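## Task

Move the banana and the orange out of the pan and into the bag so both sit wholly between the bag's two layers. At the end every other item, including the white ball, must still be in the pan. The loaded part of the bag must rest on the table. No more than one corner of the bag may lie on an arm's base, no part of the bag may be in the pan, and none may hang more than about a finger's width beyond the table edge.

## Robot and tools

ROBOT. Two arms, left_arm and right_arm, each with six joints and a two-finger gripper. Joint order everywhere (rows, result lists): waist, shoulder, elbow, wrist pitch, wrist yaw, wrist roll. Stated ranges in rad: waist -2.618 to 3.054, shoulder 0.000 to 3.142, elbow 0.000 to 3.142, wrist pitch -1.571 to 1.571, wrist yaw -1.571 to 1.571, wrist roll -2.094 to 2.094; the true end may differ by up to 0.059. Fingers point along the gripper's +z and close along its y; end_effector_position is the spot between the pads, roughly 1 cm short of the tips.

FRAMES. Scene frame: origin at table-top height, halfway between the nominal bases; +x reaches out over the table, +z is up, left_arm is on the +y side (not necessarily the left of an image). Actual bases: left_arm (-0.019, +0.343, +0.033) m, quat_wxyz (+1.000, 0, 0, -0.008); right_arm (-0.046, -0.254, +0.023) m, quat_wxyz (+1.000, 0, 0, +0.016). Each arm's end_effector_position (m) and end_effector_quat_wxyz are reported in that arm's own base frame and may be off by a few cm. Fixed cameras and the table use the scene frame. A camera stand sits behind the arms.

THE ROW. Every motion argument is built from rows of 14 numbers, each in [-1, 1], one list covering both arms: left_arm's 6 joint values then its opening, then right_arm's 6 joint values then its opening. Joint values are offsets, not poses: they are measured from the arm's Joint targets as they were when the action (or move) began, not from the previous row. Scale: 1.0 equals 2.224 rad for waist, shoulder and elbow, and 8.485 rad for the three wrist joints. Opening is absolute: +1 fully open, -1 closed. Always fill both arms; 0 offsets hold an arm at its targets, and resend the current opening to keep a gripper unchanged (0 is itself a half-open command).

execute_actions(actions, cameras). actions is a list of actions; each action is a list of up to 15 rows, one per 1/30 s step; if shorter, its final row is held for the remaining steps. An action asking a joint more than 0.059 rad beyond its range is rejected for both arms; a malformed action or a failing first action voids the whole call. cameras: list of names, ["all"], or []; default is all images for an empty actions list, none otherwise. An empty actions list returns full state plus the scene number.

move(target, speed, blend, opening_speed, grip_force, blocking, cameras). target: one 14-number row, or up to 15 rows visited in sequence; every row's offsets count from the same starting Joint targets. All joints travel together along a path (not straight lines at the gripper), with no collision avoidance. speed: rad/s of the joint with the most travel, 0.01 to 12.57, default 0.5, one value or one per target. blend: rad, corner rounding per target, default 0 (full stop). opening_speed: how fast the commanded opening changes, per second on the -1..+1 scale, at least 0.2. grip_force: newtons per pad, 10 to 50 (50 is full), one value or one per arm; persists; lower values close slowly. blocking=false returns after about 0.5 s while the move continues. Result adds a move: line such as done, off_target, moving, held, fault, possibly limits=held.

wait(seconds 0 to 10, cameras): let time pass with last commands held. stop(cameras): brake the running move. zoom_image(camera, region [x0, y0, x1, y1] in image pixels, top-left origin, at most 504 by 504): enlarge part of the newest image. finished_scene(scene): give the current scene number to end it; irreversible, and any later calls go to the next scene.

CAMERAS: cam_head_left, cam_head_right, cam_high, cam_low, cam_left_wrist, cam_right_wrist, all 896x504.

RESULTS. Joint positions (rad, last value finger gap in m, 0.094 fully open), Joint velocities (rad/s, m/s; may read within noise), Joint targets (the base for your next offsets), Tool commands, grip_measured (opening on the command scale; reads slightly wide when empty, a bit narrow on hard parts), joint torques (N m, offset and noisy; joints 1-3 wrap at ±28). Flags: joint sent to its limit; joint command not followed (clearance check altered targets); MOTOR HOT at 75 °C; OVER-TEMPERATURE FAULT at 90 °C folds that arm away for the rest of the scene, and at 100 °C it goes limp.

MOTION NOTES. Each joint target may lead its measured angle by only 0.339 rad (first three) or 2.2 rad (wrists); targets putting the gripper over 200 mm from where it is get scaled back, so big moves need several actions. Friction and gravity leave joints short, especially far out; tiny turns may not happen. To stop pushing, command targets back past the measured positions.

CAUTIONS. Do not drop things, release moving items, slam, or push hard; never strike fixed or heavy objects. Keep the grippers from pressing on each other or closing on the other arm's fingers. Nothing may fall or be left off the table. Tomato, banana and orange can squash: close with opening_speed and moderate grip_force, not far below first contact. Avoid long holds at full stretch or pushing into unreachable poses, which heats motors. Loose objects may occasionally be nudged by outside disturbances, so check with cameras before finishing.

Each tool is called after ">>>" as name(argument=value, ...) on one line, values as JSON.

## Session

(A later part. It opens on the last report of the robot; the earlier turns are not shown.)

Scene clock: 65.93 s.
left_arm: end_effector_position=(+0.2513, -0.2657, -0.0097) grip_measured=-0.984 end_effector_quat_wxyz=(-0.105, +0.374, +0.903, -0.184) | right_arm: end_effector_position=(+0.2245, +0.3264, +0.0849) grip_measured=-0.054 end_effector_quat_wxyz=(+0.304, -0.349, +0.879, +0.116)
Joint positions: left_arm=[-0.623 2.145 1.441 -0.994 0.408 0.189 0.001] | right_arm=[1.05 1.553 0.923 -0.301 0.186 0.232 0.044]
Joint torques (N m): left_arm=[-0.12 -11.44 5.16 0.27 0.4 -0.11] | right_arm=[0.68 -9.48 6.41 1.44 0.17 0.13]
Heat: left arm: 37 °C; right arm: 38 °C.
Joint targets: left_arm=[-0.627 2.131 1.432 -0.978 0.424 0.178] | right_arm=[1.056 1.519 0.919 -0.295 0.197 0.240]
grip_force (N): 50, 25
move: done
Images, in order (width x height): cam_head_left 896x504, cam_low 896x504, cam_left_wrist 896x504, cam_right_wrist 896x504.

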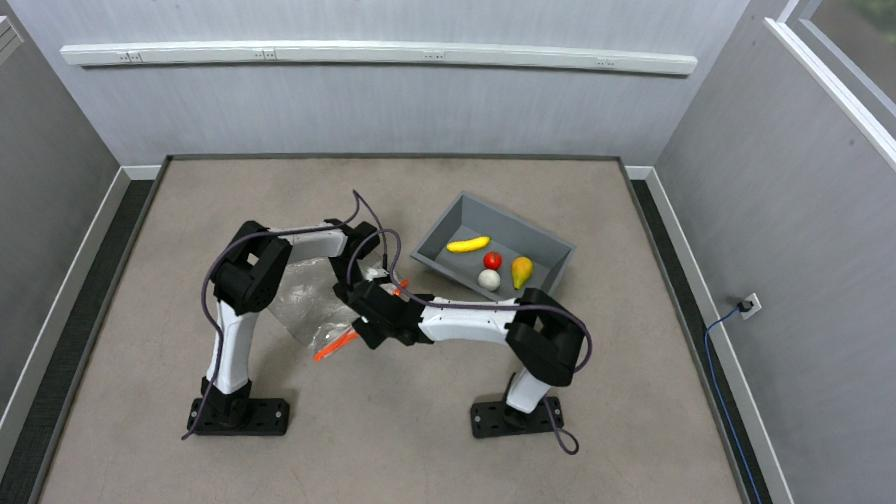

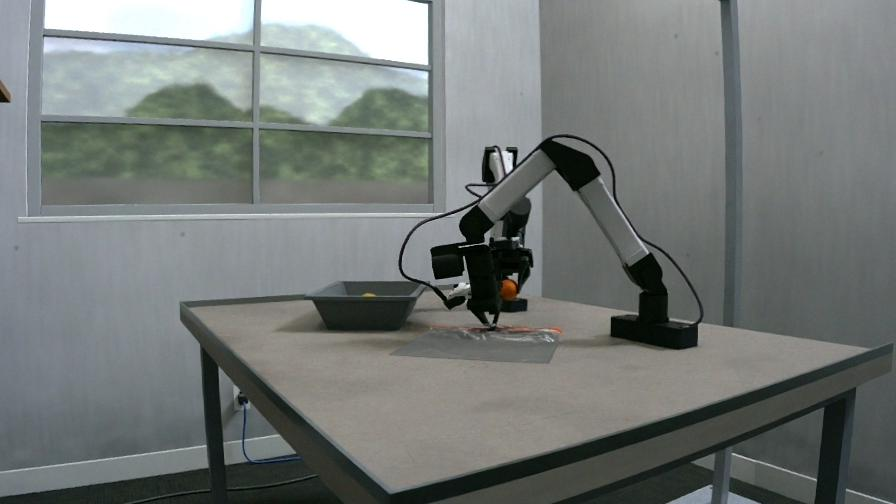

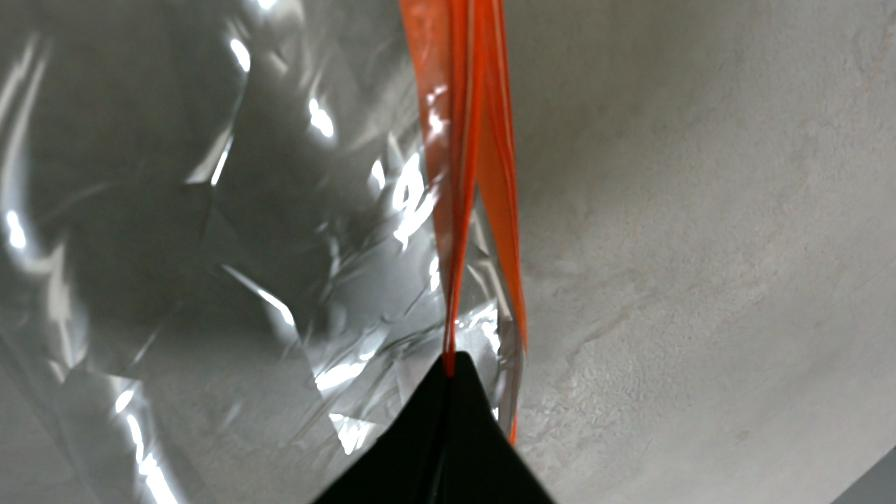

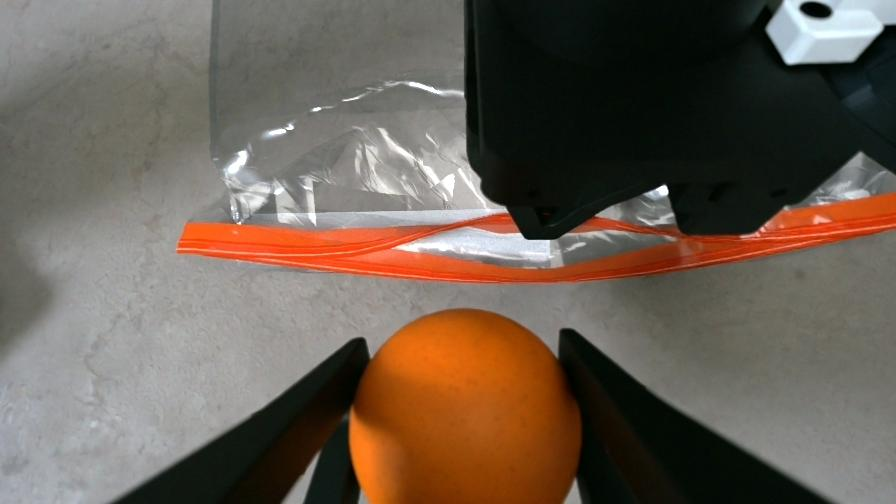

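>>> move(target=[0.02329, -0.04078, 0.14802, -0.05222, -0.00071, 0.00664, -1, 0, 0, 0, 0, 0, 0, -0.06], speed=0.25, cameras=["cam_head_left", "cam_low", "cam_left_wrist", "cam_right_wrist"])

>>> zoom_image(camera="cam_head_left", region=[230, 200, 460, 370])

>>> zoom_image(camera="cam_low", region=[350, 230, 600, 400])

Scene clock: 68.80 s.
left_arm: end_effector_position=(+0.2620, -0.2551, +0.0930) grip_measured=-0.984 end_effector_quat_wxyz=(-0.116, +0.366, +0.905, -0.184) | right_arm: end_effector_position=(+0.2245, +0.3264, +0.0849) grip_measured=-0.054 end_effector_quat_wxyz=(+0.304, -0.349, +0.879, +0.116)
Joint positions: left_arm=[-0.582 2.07 1.743 -1.409 0.408 0.222 0.001] | right_arm=[1.05 1.553 0.923 -0.301 0.186 0.232 0.044]
Joint torques (N m): left_arm=[0.68 -12.51 8.42 -0.11 0.34 0.09] | right_arm=[0.68 -9.46 6.42 1.44 0.17 0.13]
Heat: left arm: 37 °C; right arm: 39 °C.
Joint targets: left_arm=[-0.575 2.040 1.761 -1.421 0.418 0.234] | right_arm=[1.056 1.519 0.919 -0.295 0.197 0.240]
grip_force (N): 50, 25
move: done
Images, in order (width x height): cam_head_left 896x504, cam_low 896x504, cam_left_wrist 896x504, cam_right_wrist 896x504.

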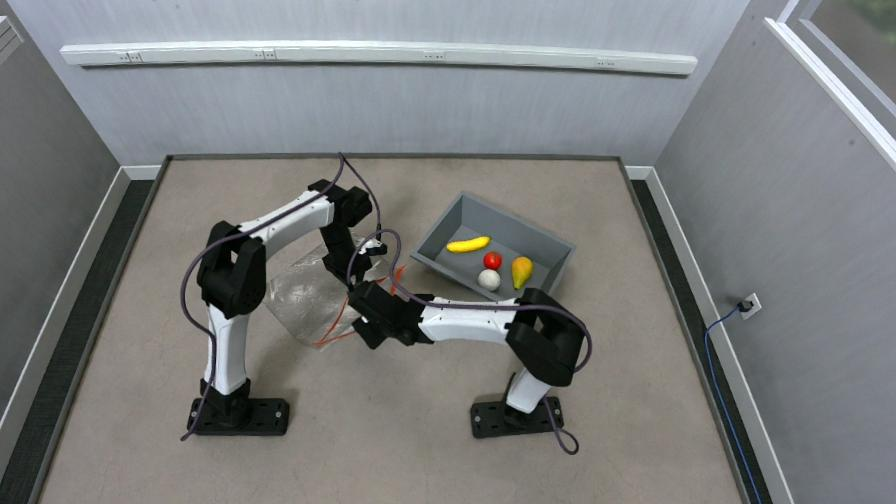

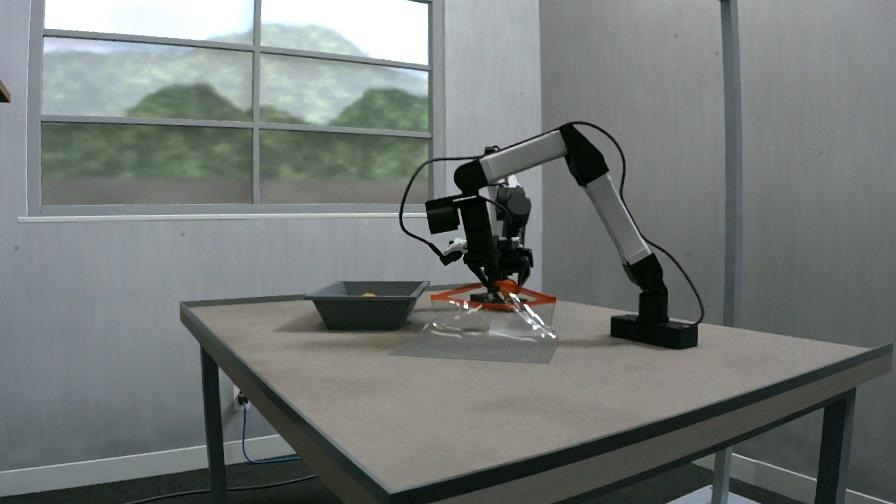

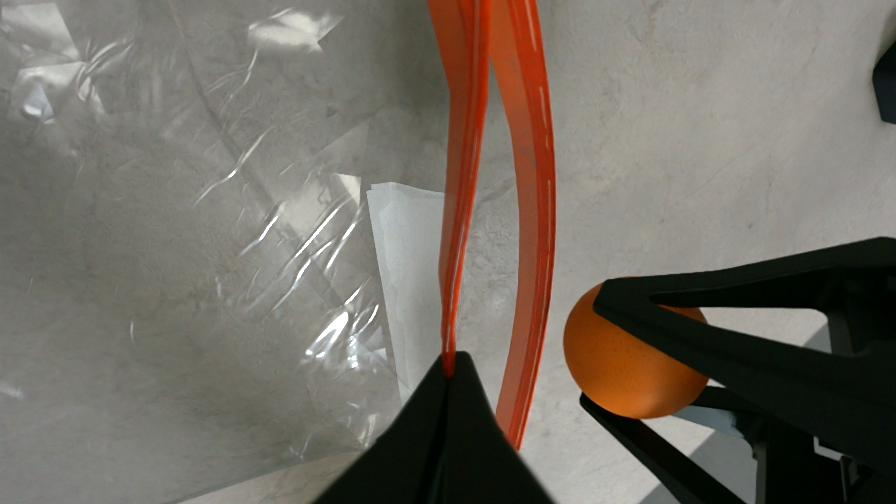

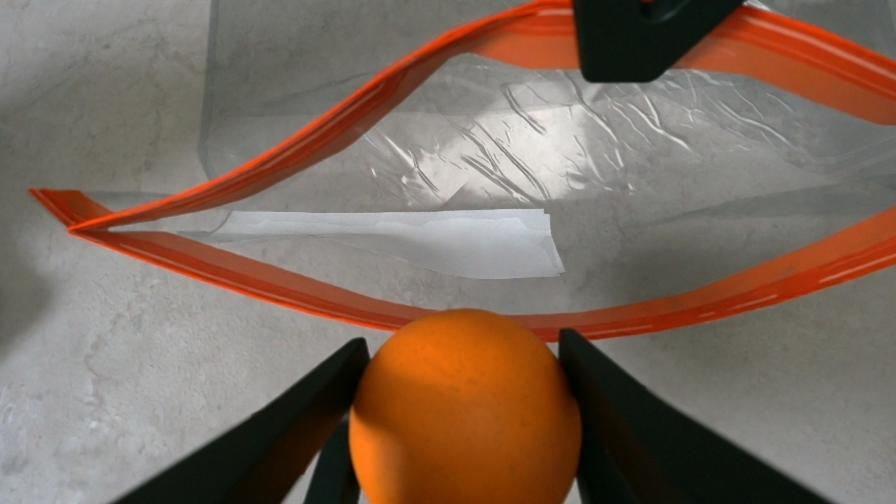

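Scaled by 2.191 from the camera's 896x504 image, which has a finer 1280x720 frame.

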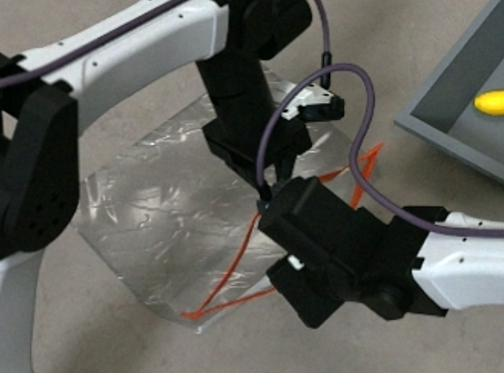

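Scaled by 2.016 from the camera's 896x504 image, which has a finer 1280x720 frame.

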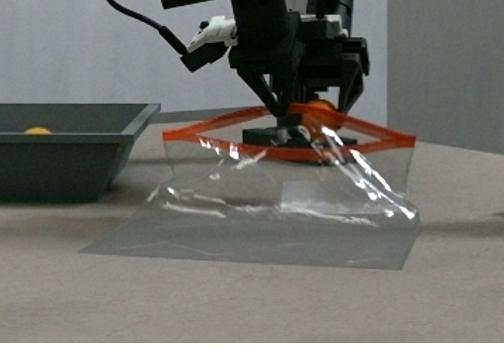

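>>> move(target=[[0.02244, 0.0112, 0.02887, -0.00717, -0.0008, 0.00641, -1, 0, 0, 0, 0, 0, 0, -0.06], [0.02244, 0.0112, 0.02887, -0.00717, -0.0008, 0.00641, -1, -0.00809, 0.10949, 0.03732, 0.01921, -0.00136, -0.00171, -0.06]], speed=[0.2, 0.2], blend=[0.03, 0], cameras=["cam_head_left", "cam_low", "cam_left_wrist", "cam_right_wrist"])

>>> zoom_image(camera="cam_low", region=[350, 230, 600, 400])

Scene clock: 74.20 s.
left_arm: end_effector_position=(+0.2762, -0.2413, +0.1086) grip_measured=-0.984 end_effector_quat_wxyz=(-0.105, +0.367, +0.904, -0.190) | right_arm: end_effector_position=(+0.2437, +0.3562, +0.0472) grip_measured=-0.054 end_effector_quat_wxyz=(+0.304, -0.347, +0.880, +0.116)
Joint positions: left_arm=[-0.529 2.07 1.805 -1.47 0.408 0.277 0.001] | right_arm=[1.045 1.752 0.973 -0.152 0.186 0.232 0.044]
Joint torques (N m): left_arm=[0.46 -10.59 8.64 -0.11 0.27 0.09] | right_arm=[-0.66 -6.97 9.1 1.59 0.06 -0.03]
Heat: left arm: 37 °C; right arm: 39 °C.
Joint targets: left_arm=[-0.526 2.065 1.825 -1.482 0.411 0.288] | right_arm=[1.038 1.762 1.002 -0.132 0.185 0.226]
grip_force (N): 50, 25
move: done
Images, in order (width x height): cam_head_left 896x504, cam_low 896x504, cam_left_wrist 896x504, cam_right_wrist 896x504.

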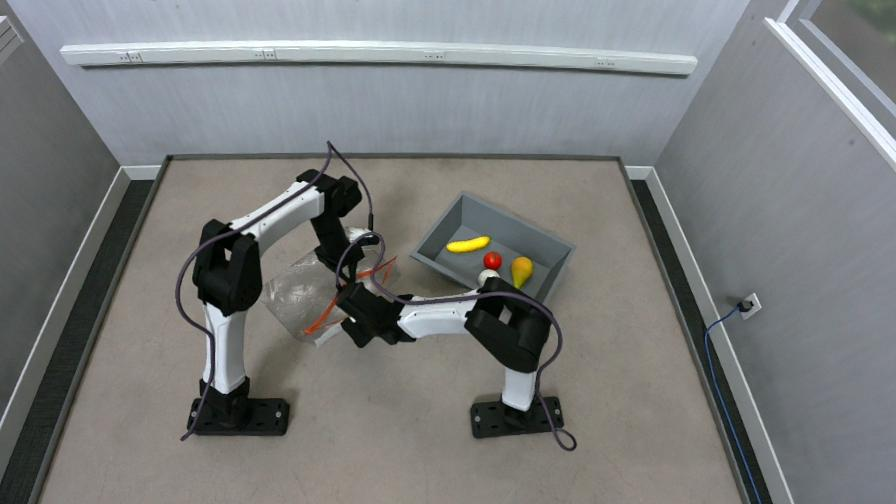

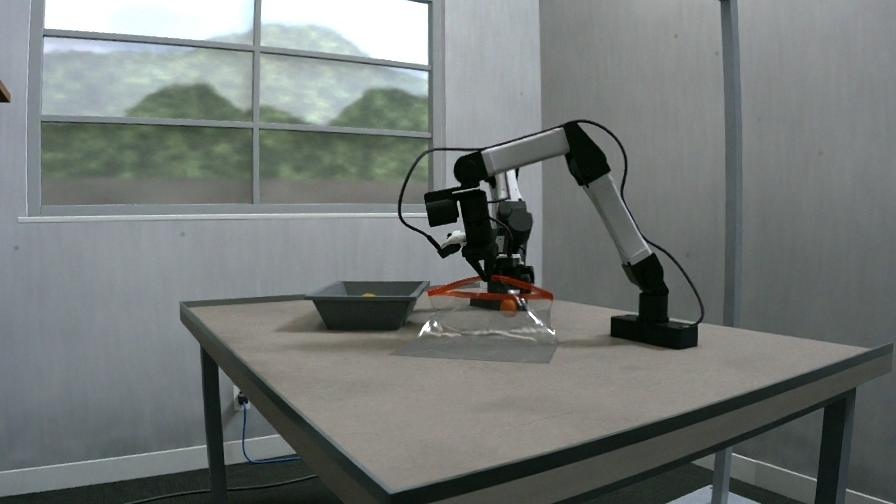

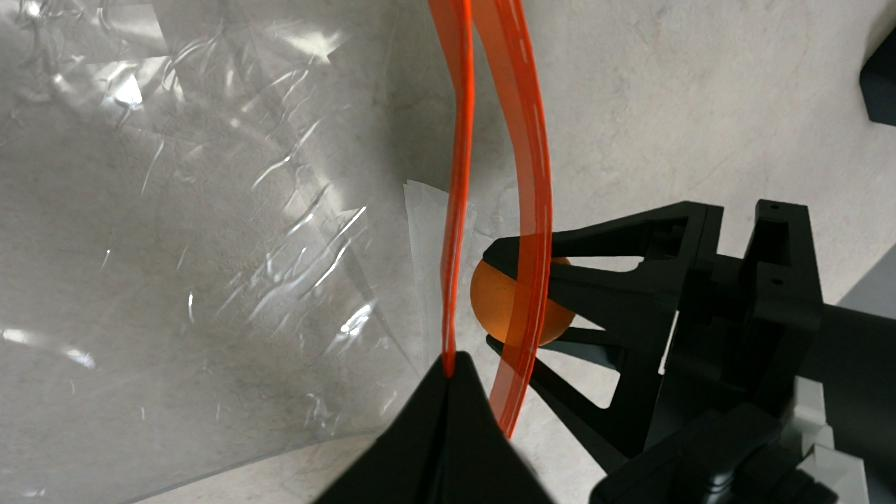

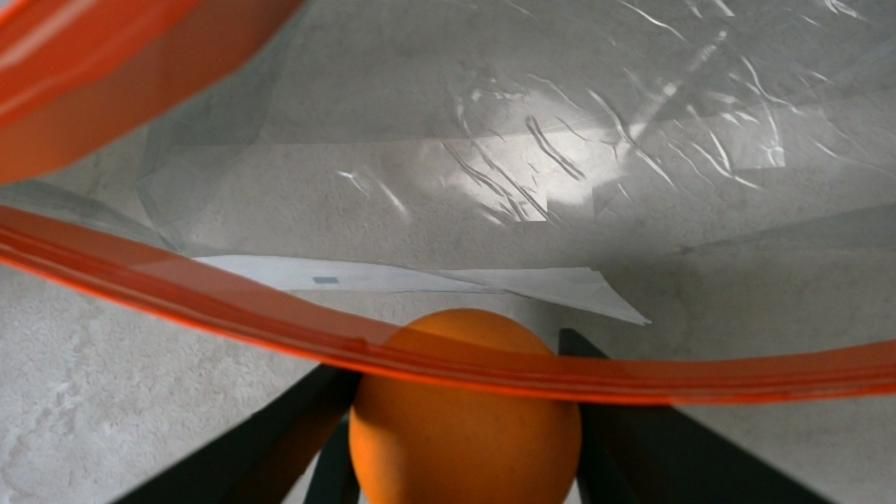

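Scaled by 2.016 from the camera's 896x504 image, which has a finer 1280x720 frame.

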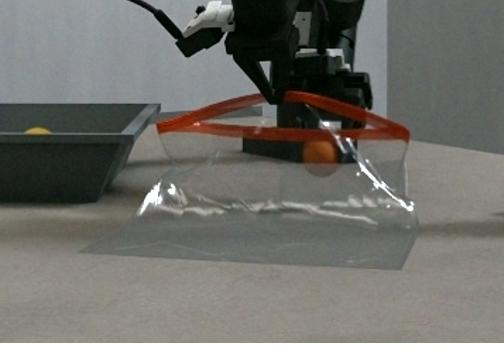

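>>> move(target=[[0, 0, 0, 0, 0, 0, -1, 0.04541, -0.13219, -0.17806, 0.01002, 0.00742, 0.00907, -0.06], [0, -0.0598, 0.01574, -0.00283, 0.00295, -0.00695, -1, 0.02554, -0.12752, 0.00229, -0.03526, 0.00421, 0.00522, -0.06]], speed=[0.3, 0.35], blend=[0.05, 0], cameras=["cam_head_left", "cam_low", "cam_left_wrist", "cam_right_wrist"])

>>> zoom_image(camera="cam_head_left", region=[230, 200, 460, 370])

>>> zoom_image(camera="cam_low", region=[350, 230, 600, 400])

Scene clock: 79.03 s.
left_arm: end_effector_position=(+0.2758, -0.2430, +0.1555) grip_measured=-0.984 end_effector_quat_wxyz=(-0.050, +0.363, +0.908, -0.203) | right_arm: end_effector_position=(+0.2093, +0.3258, +0.1099) grip_measured=-0.054 end_effector_quat_wxyz=(+0.303, -0.347, +0.881, +0.109)
Joint positions: left_arm=[-0.529 1.96 1.841 -1.494 0.419 0.241 0.001] | right_arm=[1.102 1.499 0.982 -0.433 0.23 0.278 0.044]
Joint torques (N m): left_arm=[0.42 -11.66 8.7 0.18 0.43 -0.11] | right_arm=[-0.65 -7.88 9.32 1.34 0.01 -0.04]
Heat: left arm: 37 °C; right arm: 39 °C.
Joint targets: left_arm=[-0.526 1.932 1.860 -1.506 0.436 0.229] | right_arm=[1.095 1.479 1.007 -0.431 0.221 0.270]
grip_force (N): 50, 25
move: done
Images, in order (width x height): cam_head_left 896x504, cam_low 896x504, cam_left_wrist 896x504, cam_right_wrist 896x504.

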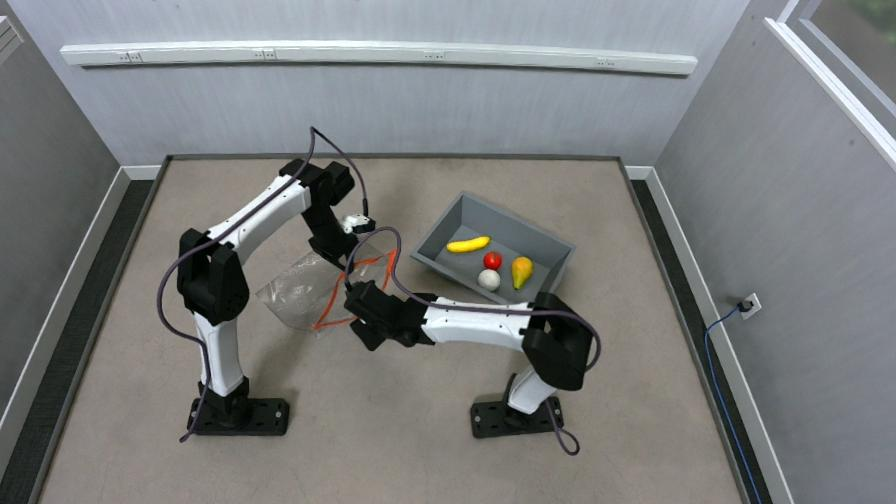

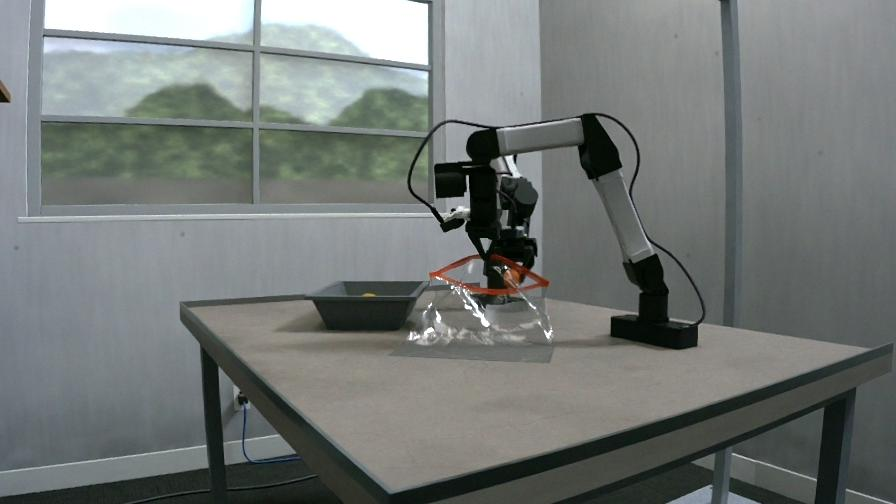

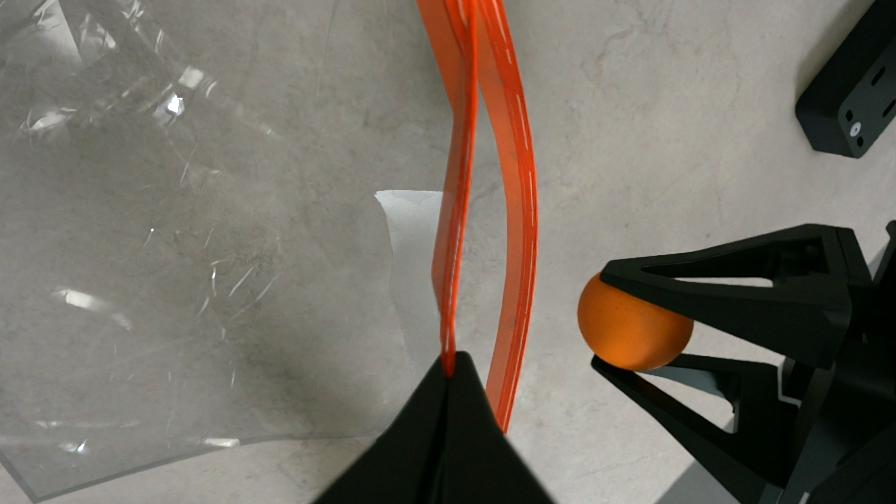

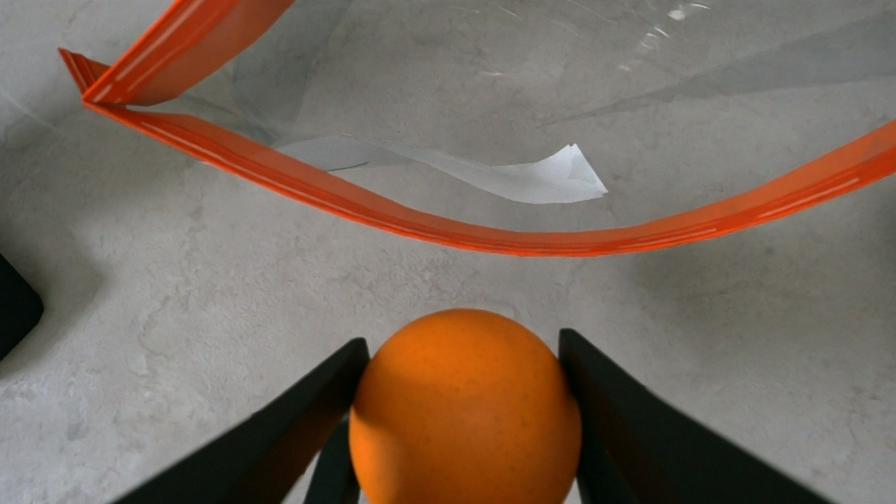

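Scaled by 2.191 from the camera's 896x504 image, which has a finer 1280x720 frame.

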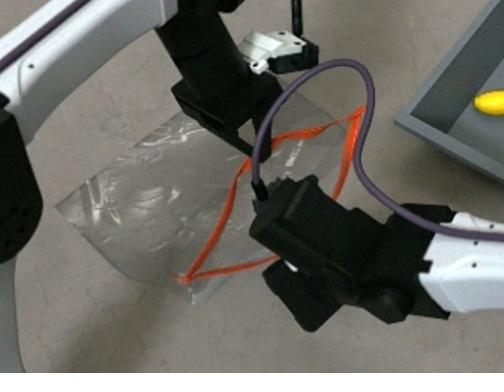

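Scaled by 2.016 from the camera's 896x504 image, which has a finer 1280x720 frame.

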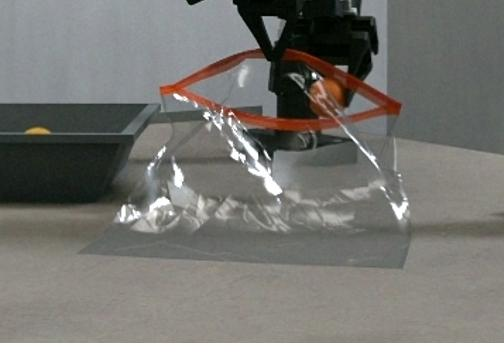

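>>> move(target=[0, 0, 0, 0, 0, 0, -1, -0.01246, 0.0411, 0.03539, 0.00214, -0.00206, -0.00257, -0.06], speed=0.2, cameras=["cam_low", "cam_left_wrist", "cam_right_wrist"])

>>> zoom_image(camera="cam_low", region=[350, 230, 600, 400])

Scene clock: 81.40 s.
left_arm: end_effector_position=(+0.2758, -0.2430, +0.1555) grip_measured=-0.984 end_effector_quat_wxyz=(-0.050, +0.363, +0.908, -0.203) | right_arm: end_effector_position=(+0.2255, +0.3388, +0.1146) grip_measured=-0.054 end_effector_quat_wxyz=(+0.306, -0.345, +0.880, +0.112)
Joint positions: left_arm=[-0.529 1.96 1.841 -1.494 0.419 0.241 0.001] | right_arm=[1.074 1.561 1.055 -0.431 0.213 0.256 0.044]
Joint torques (N m): left_arm=[0.43 -11.64 8.77 0.17 0.43 -0.13] | right_arm=[-0.59 -5.93 9.89 1.56 0.06 -0.04]
Heat: left arm: 38 °C; right arm: 38 °C.
Joint targets: left_arm=[-0.526 1.932 1.860 -1.506 0.436 0.229] | right_arm=[1.068 1.570 1.086 -0.413 0.204 0.248]
grip_force (N): 50, 25
move: done
Images, in order (width x height): cam_low 896x504, cam_left_wrist 896x504, cam_right_wrist 896x504.

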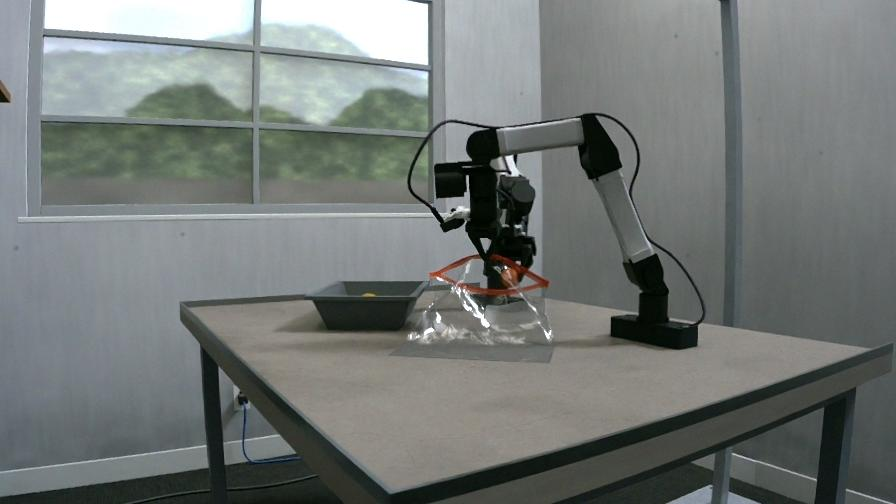

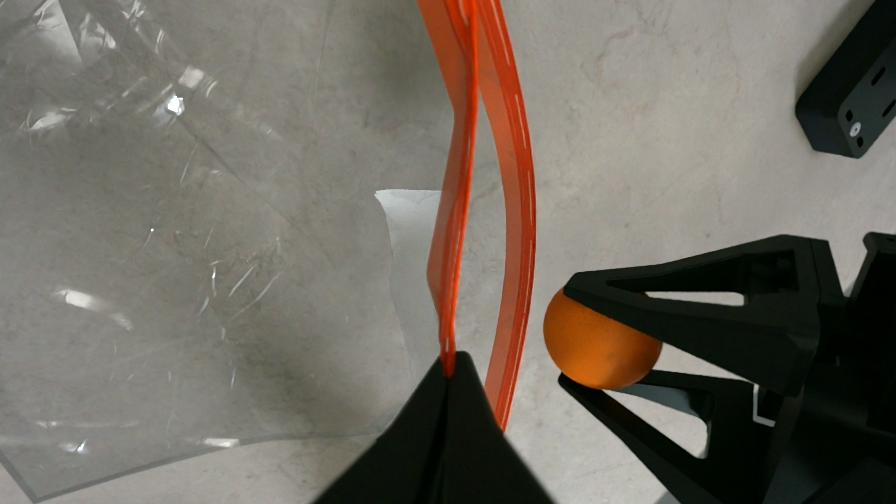

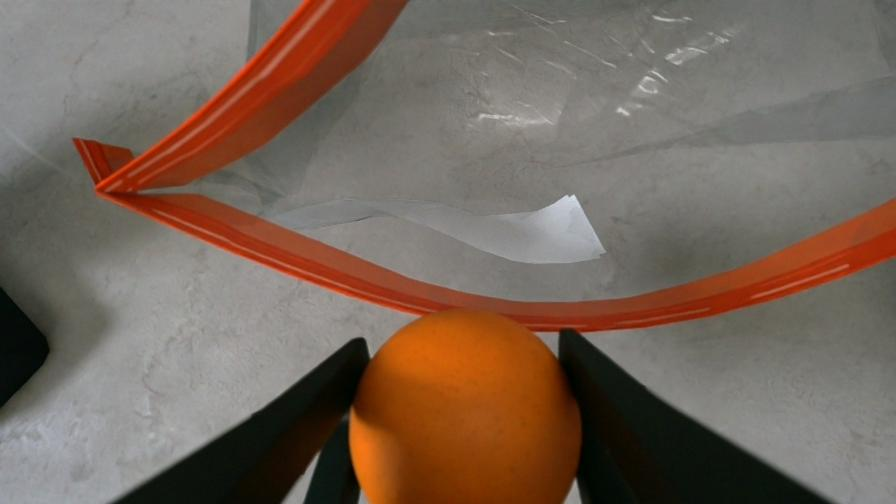

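Scaled by 2.016 from the camera's 896x504 image, which has a finer 1280x720 frame.

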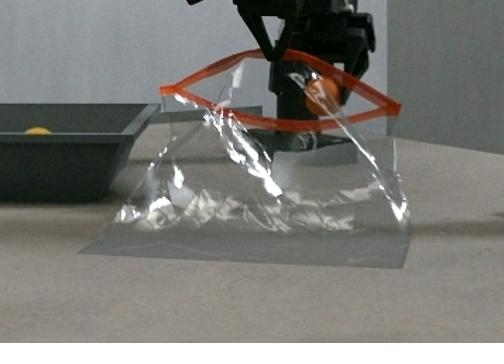

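>>> move(target=[[0, 0, 0, 0, 0, 0, -1, 0.01034, -0.01416, 0.04411, -0.01582, 0.00169, 0.00226, -0.06], [0, 0, 0, 0, 0, 0, -1, -0.00674, 0.06565, 0.03683, 0.00777, -0.00111, -0.00132, -0.06]], speed=[0.3, 0.2], blend=[0.03, 0], cameras=["cam_head_left", "cam_low", "cam_left_wrist", "cam_right_wrist"])

>>> zoom_image(camera="cam_low", region=[350, 230, 600, 400])

Scene clock: 85.73 s.
left_arm: end_effector_position=(+0.2758, -0.2430, +0.1555) grip_measured=-0.984 end_effector_quat_wxyz=(-0.050, +0.363, +0.908, -0.203) | right_arm: end_effector_position=(+0.2478, +0.3697, +0.1025) grip_measured=-0.054 end_effector_quat_wxyz=(+0.311, -0.344, +0.879, +0.116)
Joint positions: left_arm=[-0.529 1.96 1.841 -1.494 0.419 0.241 0.001] | right_arm=[1.059 1.707 1.153 -0.367 0.203 0.245 0.044]
Joint torques (N m): left_arm=[0.42 -11.67 8.73 0.17 0.43 -0.13] | right_arm=[-0.62 -7.19 8.29 1.58 -0.01 -0.03]
Heat: left arm: 40 °C; right arm: 38 °C.
Joint targets: left_arm=[-0.526 1.932 1.860 -1.506 0.436 0.229] | right_arm=[1.052 1.716 1.168 -0.347 0.194 0.237]
grip_force (N): 50, 25
move: done
Images, in order (width x height): cam_head_left 896x504, cam_low 896x504, cam_left_wrist 896x504, cam_right_wrist 896x504.

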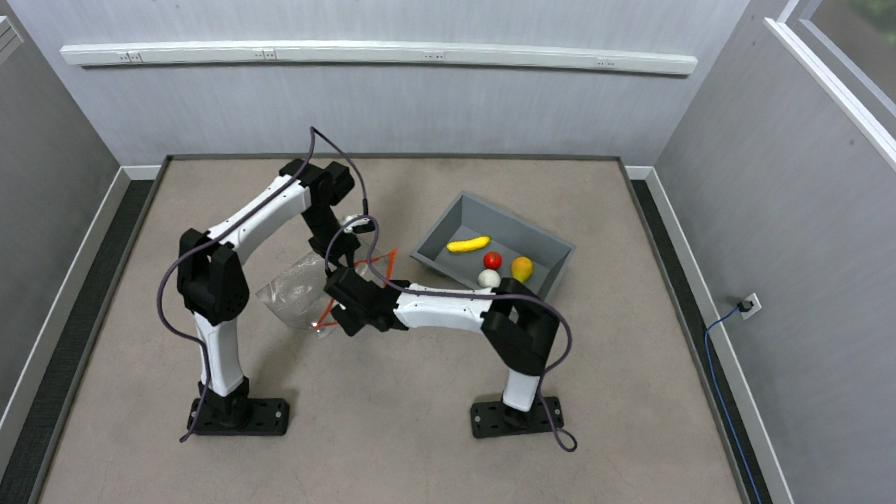

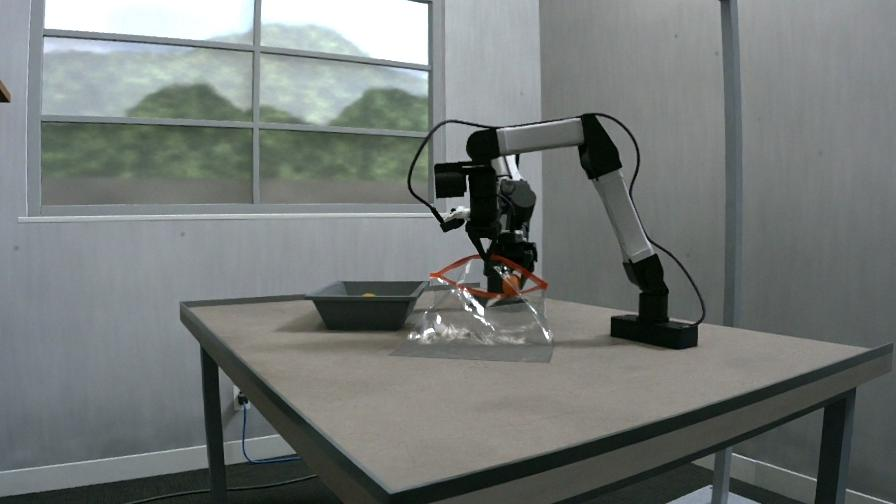

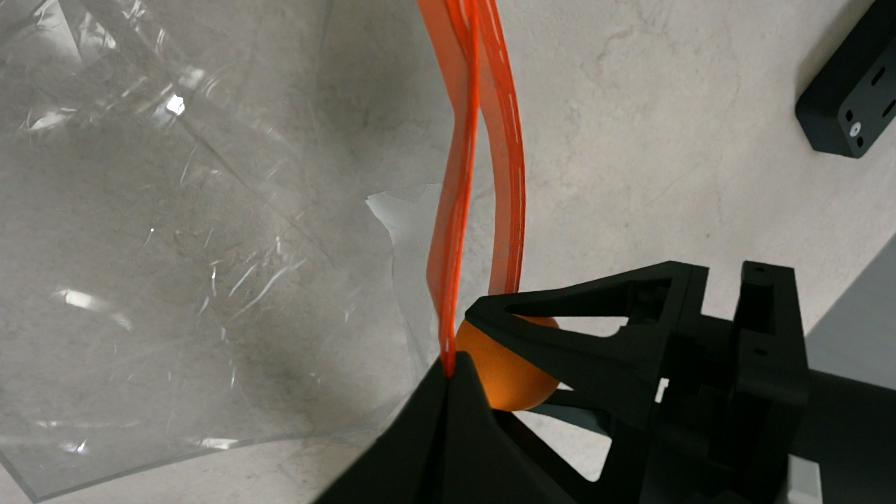

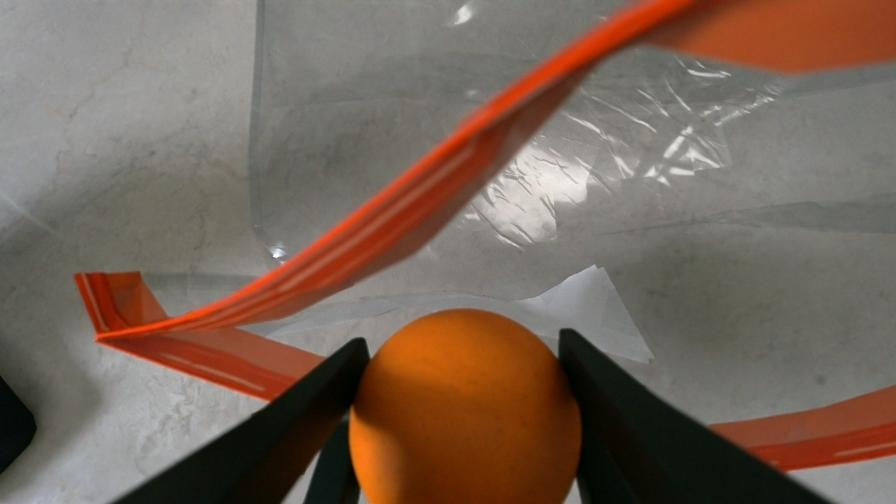

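Scaled by 2.016 from the camera's 896x504 image, which has a finer 1280x720 frame.

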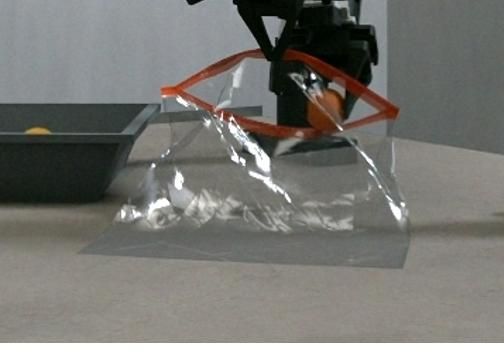

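>>> move(target=[0,0,0,0,0,0,-1,-0.0204,0.1313,0.0634,0.0185,-0.0033,-0.0044,-0.06], speed=0.3, cameras=["cam_right_wrist","cam_low","cam_head_left"])

Scene clock: 89.33 s.
left_arm: end_effector_position=(+0.2821, -0.2402, +0.1552) grip_measured=-0.984 end_effector_quat_wxyz=(-0.042, +0.359, +0.911, -0.200) | right_arm: end_effector_position=(+0.2872, +0.4066, +0.0373) grip_measured=-0.054 end_effector_quat_wxyz=(+0.297, -0.348, +0.882, +0.109)
Joint positions: left_arm=[-0.517 1.96 1.842 -1.481 0.41 0.24 0.001] | right_arm=[1.015 2 1.277 -0.223 0.171 0.208 0.044]
Joint torques (N m): left_arm=[-0.44 -11.67 8.68 0.06 0.49 -0.11] | right_arm=[-0.79 -9.37 9.55 1.65 0.02 -0.06]
Heat: left arm: 41 °C; right arm: 38 °C.
Joint targets: left_arm=[-0.526 1.932 1.860 -1.506 0.436 0.229] | right_arm=[1.007 2.008 1.309 -0.190 0.166 0.199]
grip_force (N): 50, 25
move: done
Images, in order (width x height): cam_head_left 896x504, cam_low 896x504, cam_right_wrist 896x504.

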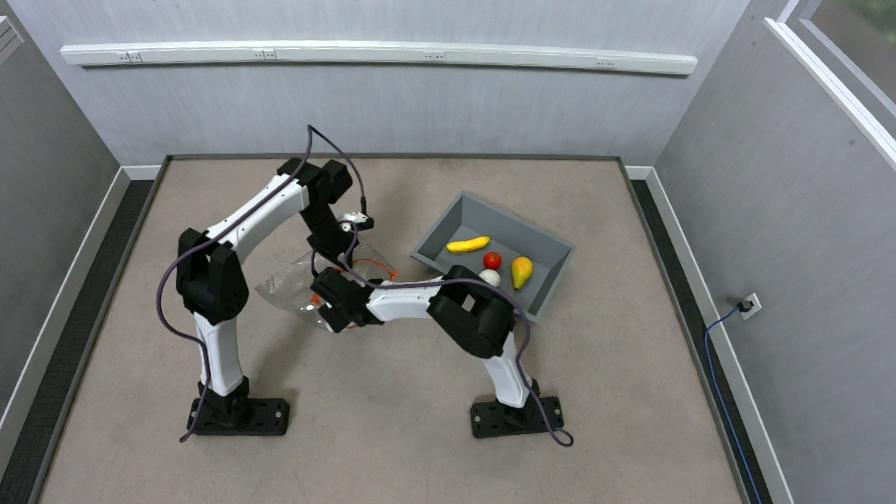

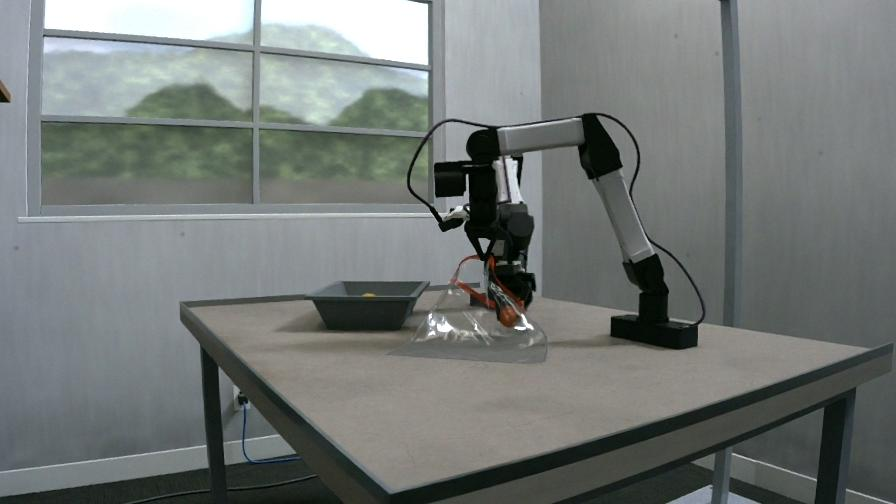

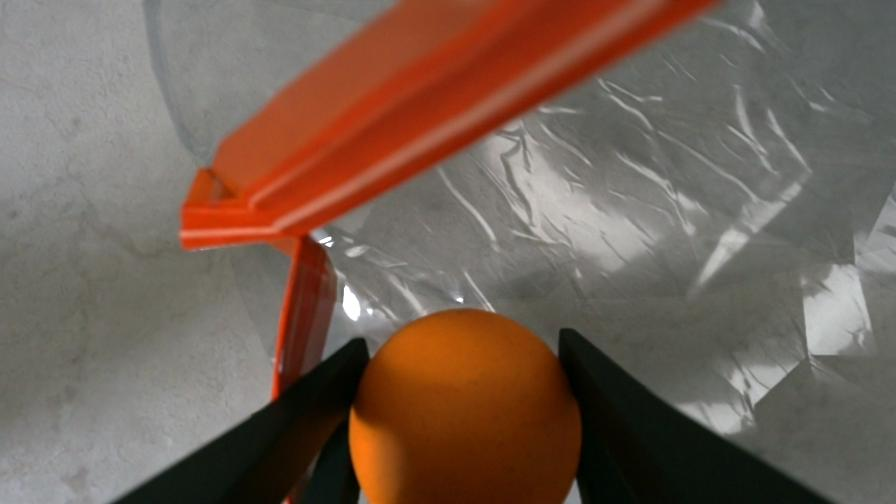

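>>> move(target=[0,0,0,0,0,0,-1,-0.0029,0.049,-0.0072,0.0148,-0.0005,-0.0004,-0.06], speed=0.25, cameras=["cam_right_wrist","cam_low"])

Scene clock: 90.67 s.
left_arm: end_effector_position=(+0.2800, -0.2396, +0.1555) grip_measured=-0.984 end_effector_quat_wxyz=(-0.046, +0.358, +0.911, -0.201) | right_arm: end_effector_position=(+0.3002, +0.4209, +0.0108) grip_measured=-0.054 end_effector_quat_wxyz=(+0.315, -0.343, +0.877, +0.120)
Joint positions: left_arm=[-0.517 1.96 1.842 -1.49 0.414 0.24 0.001] | right_arm=[1.008 2.098 1.277 -0.079 0.17 0.203 0.044]
Joint torques (N m): left_arm=[-0.46 -11.66 8.62 0.12 0.47 -0.11] | right_arm=[-0.75 -8.98 7.8 1.57 -0.02 -0.02]
Heat: left arm: 41 °C; right arm: 38 °C.
Joint targets: left_arm=[-0.526 1.932 1.860 -1.506 0.436 0.229] | right_arm=[1.000 2.117 1.293 -0.065 0.162 0.196]
grip_force (N): 50, 25
move: done
Images, in order (width x height): cam_low 896x504, cam_right_wrist 896x504.

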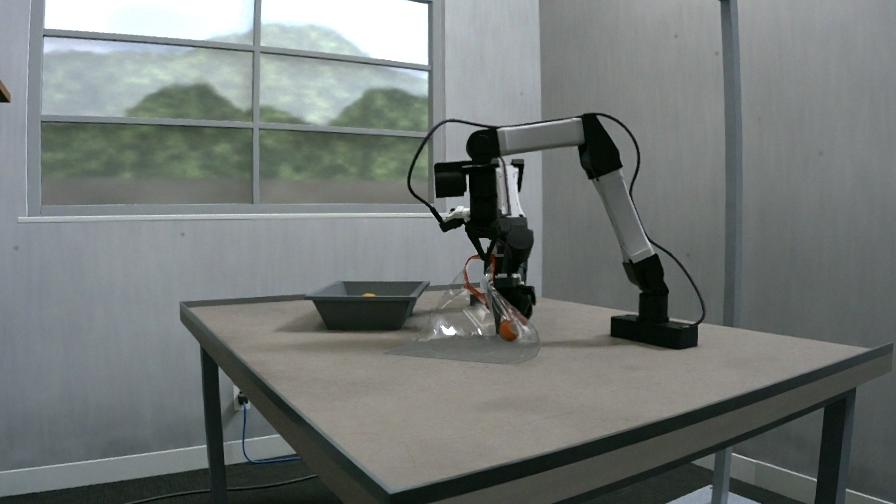

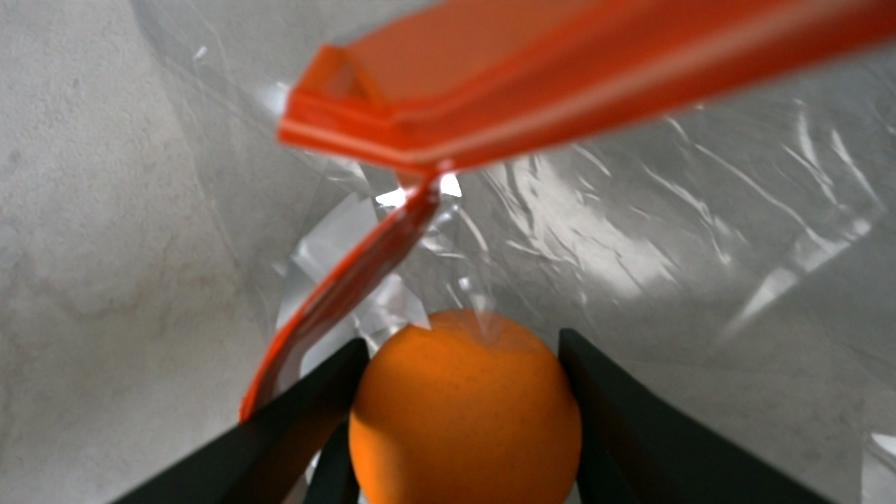

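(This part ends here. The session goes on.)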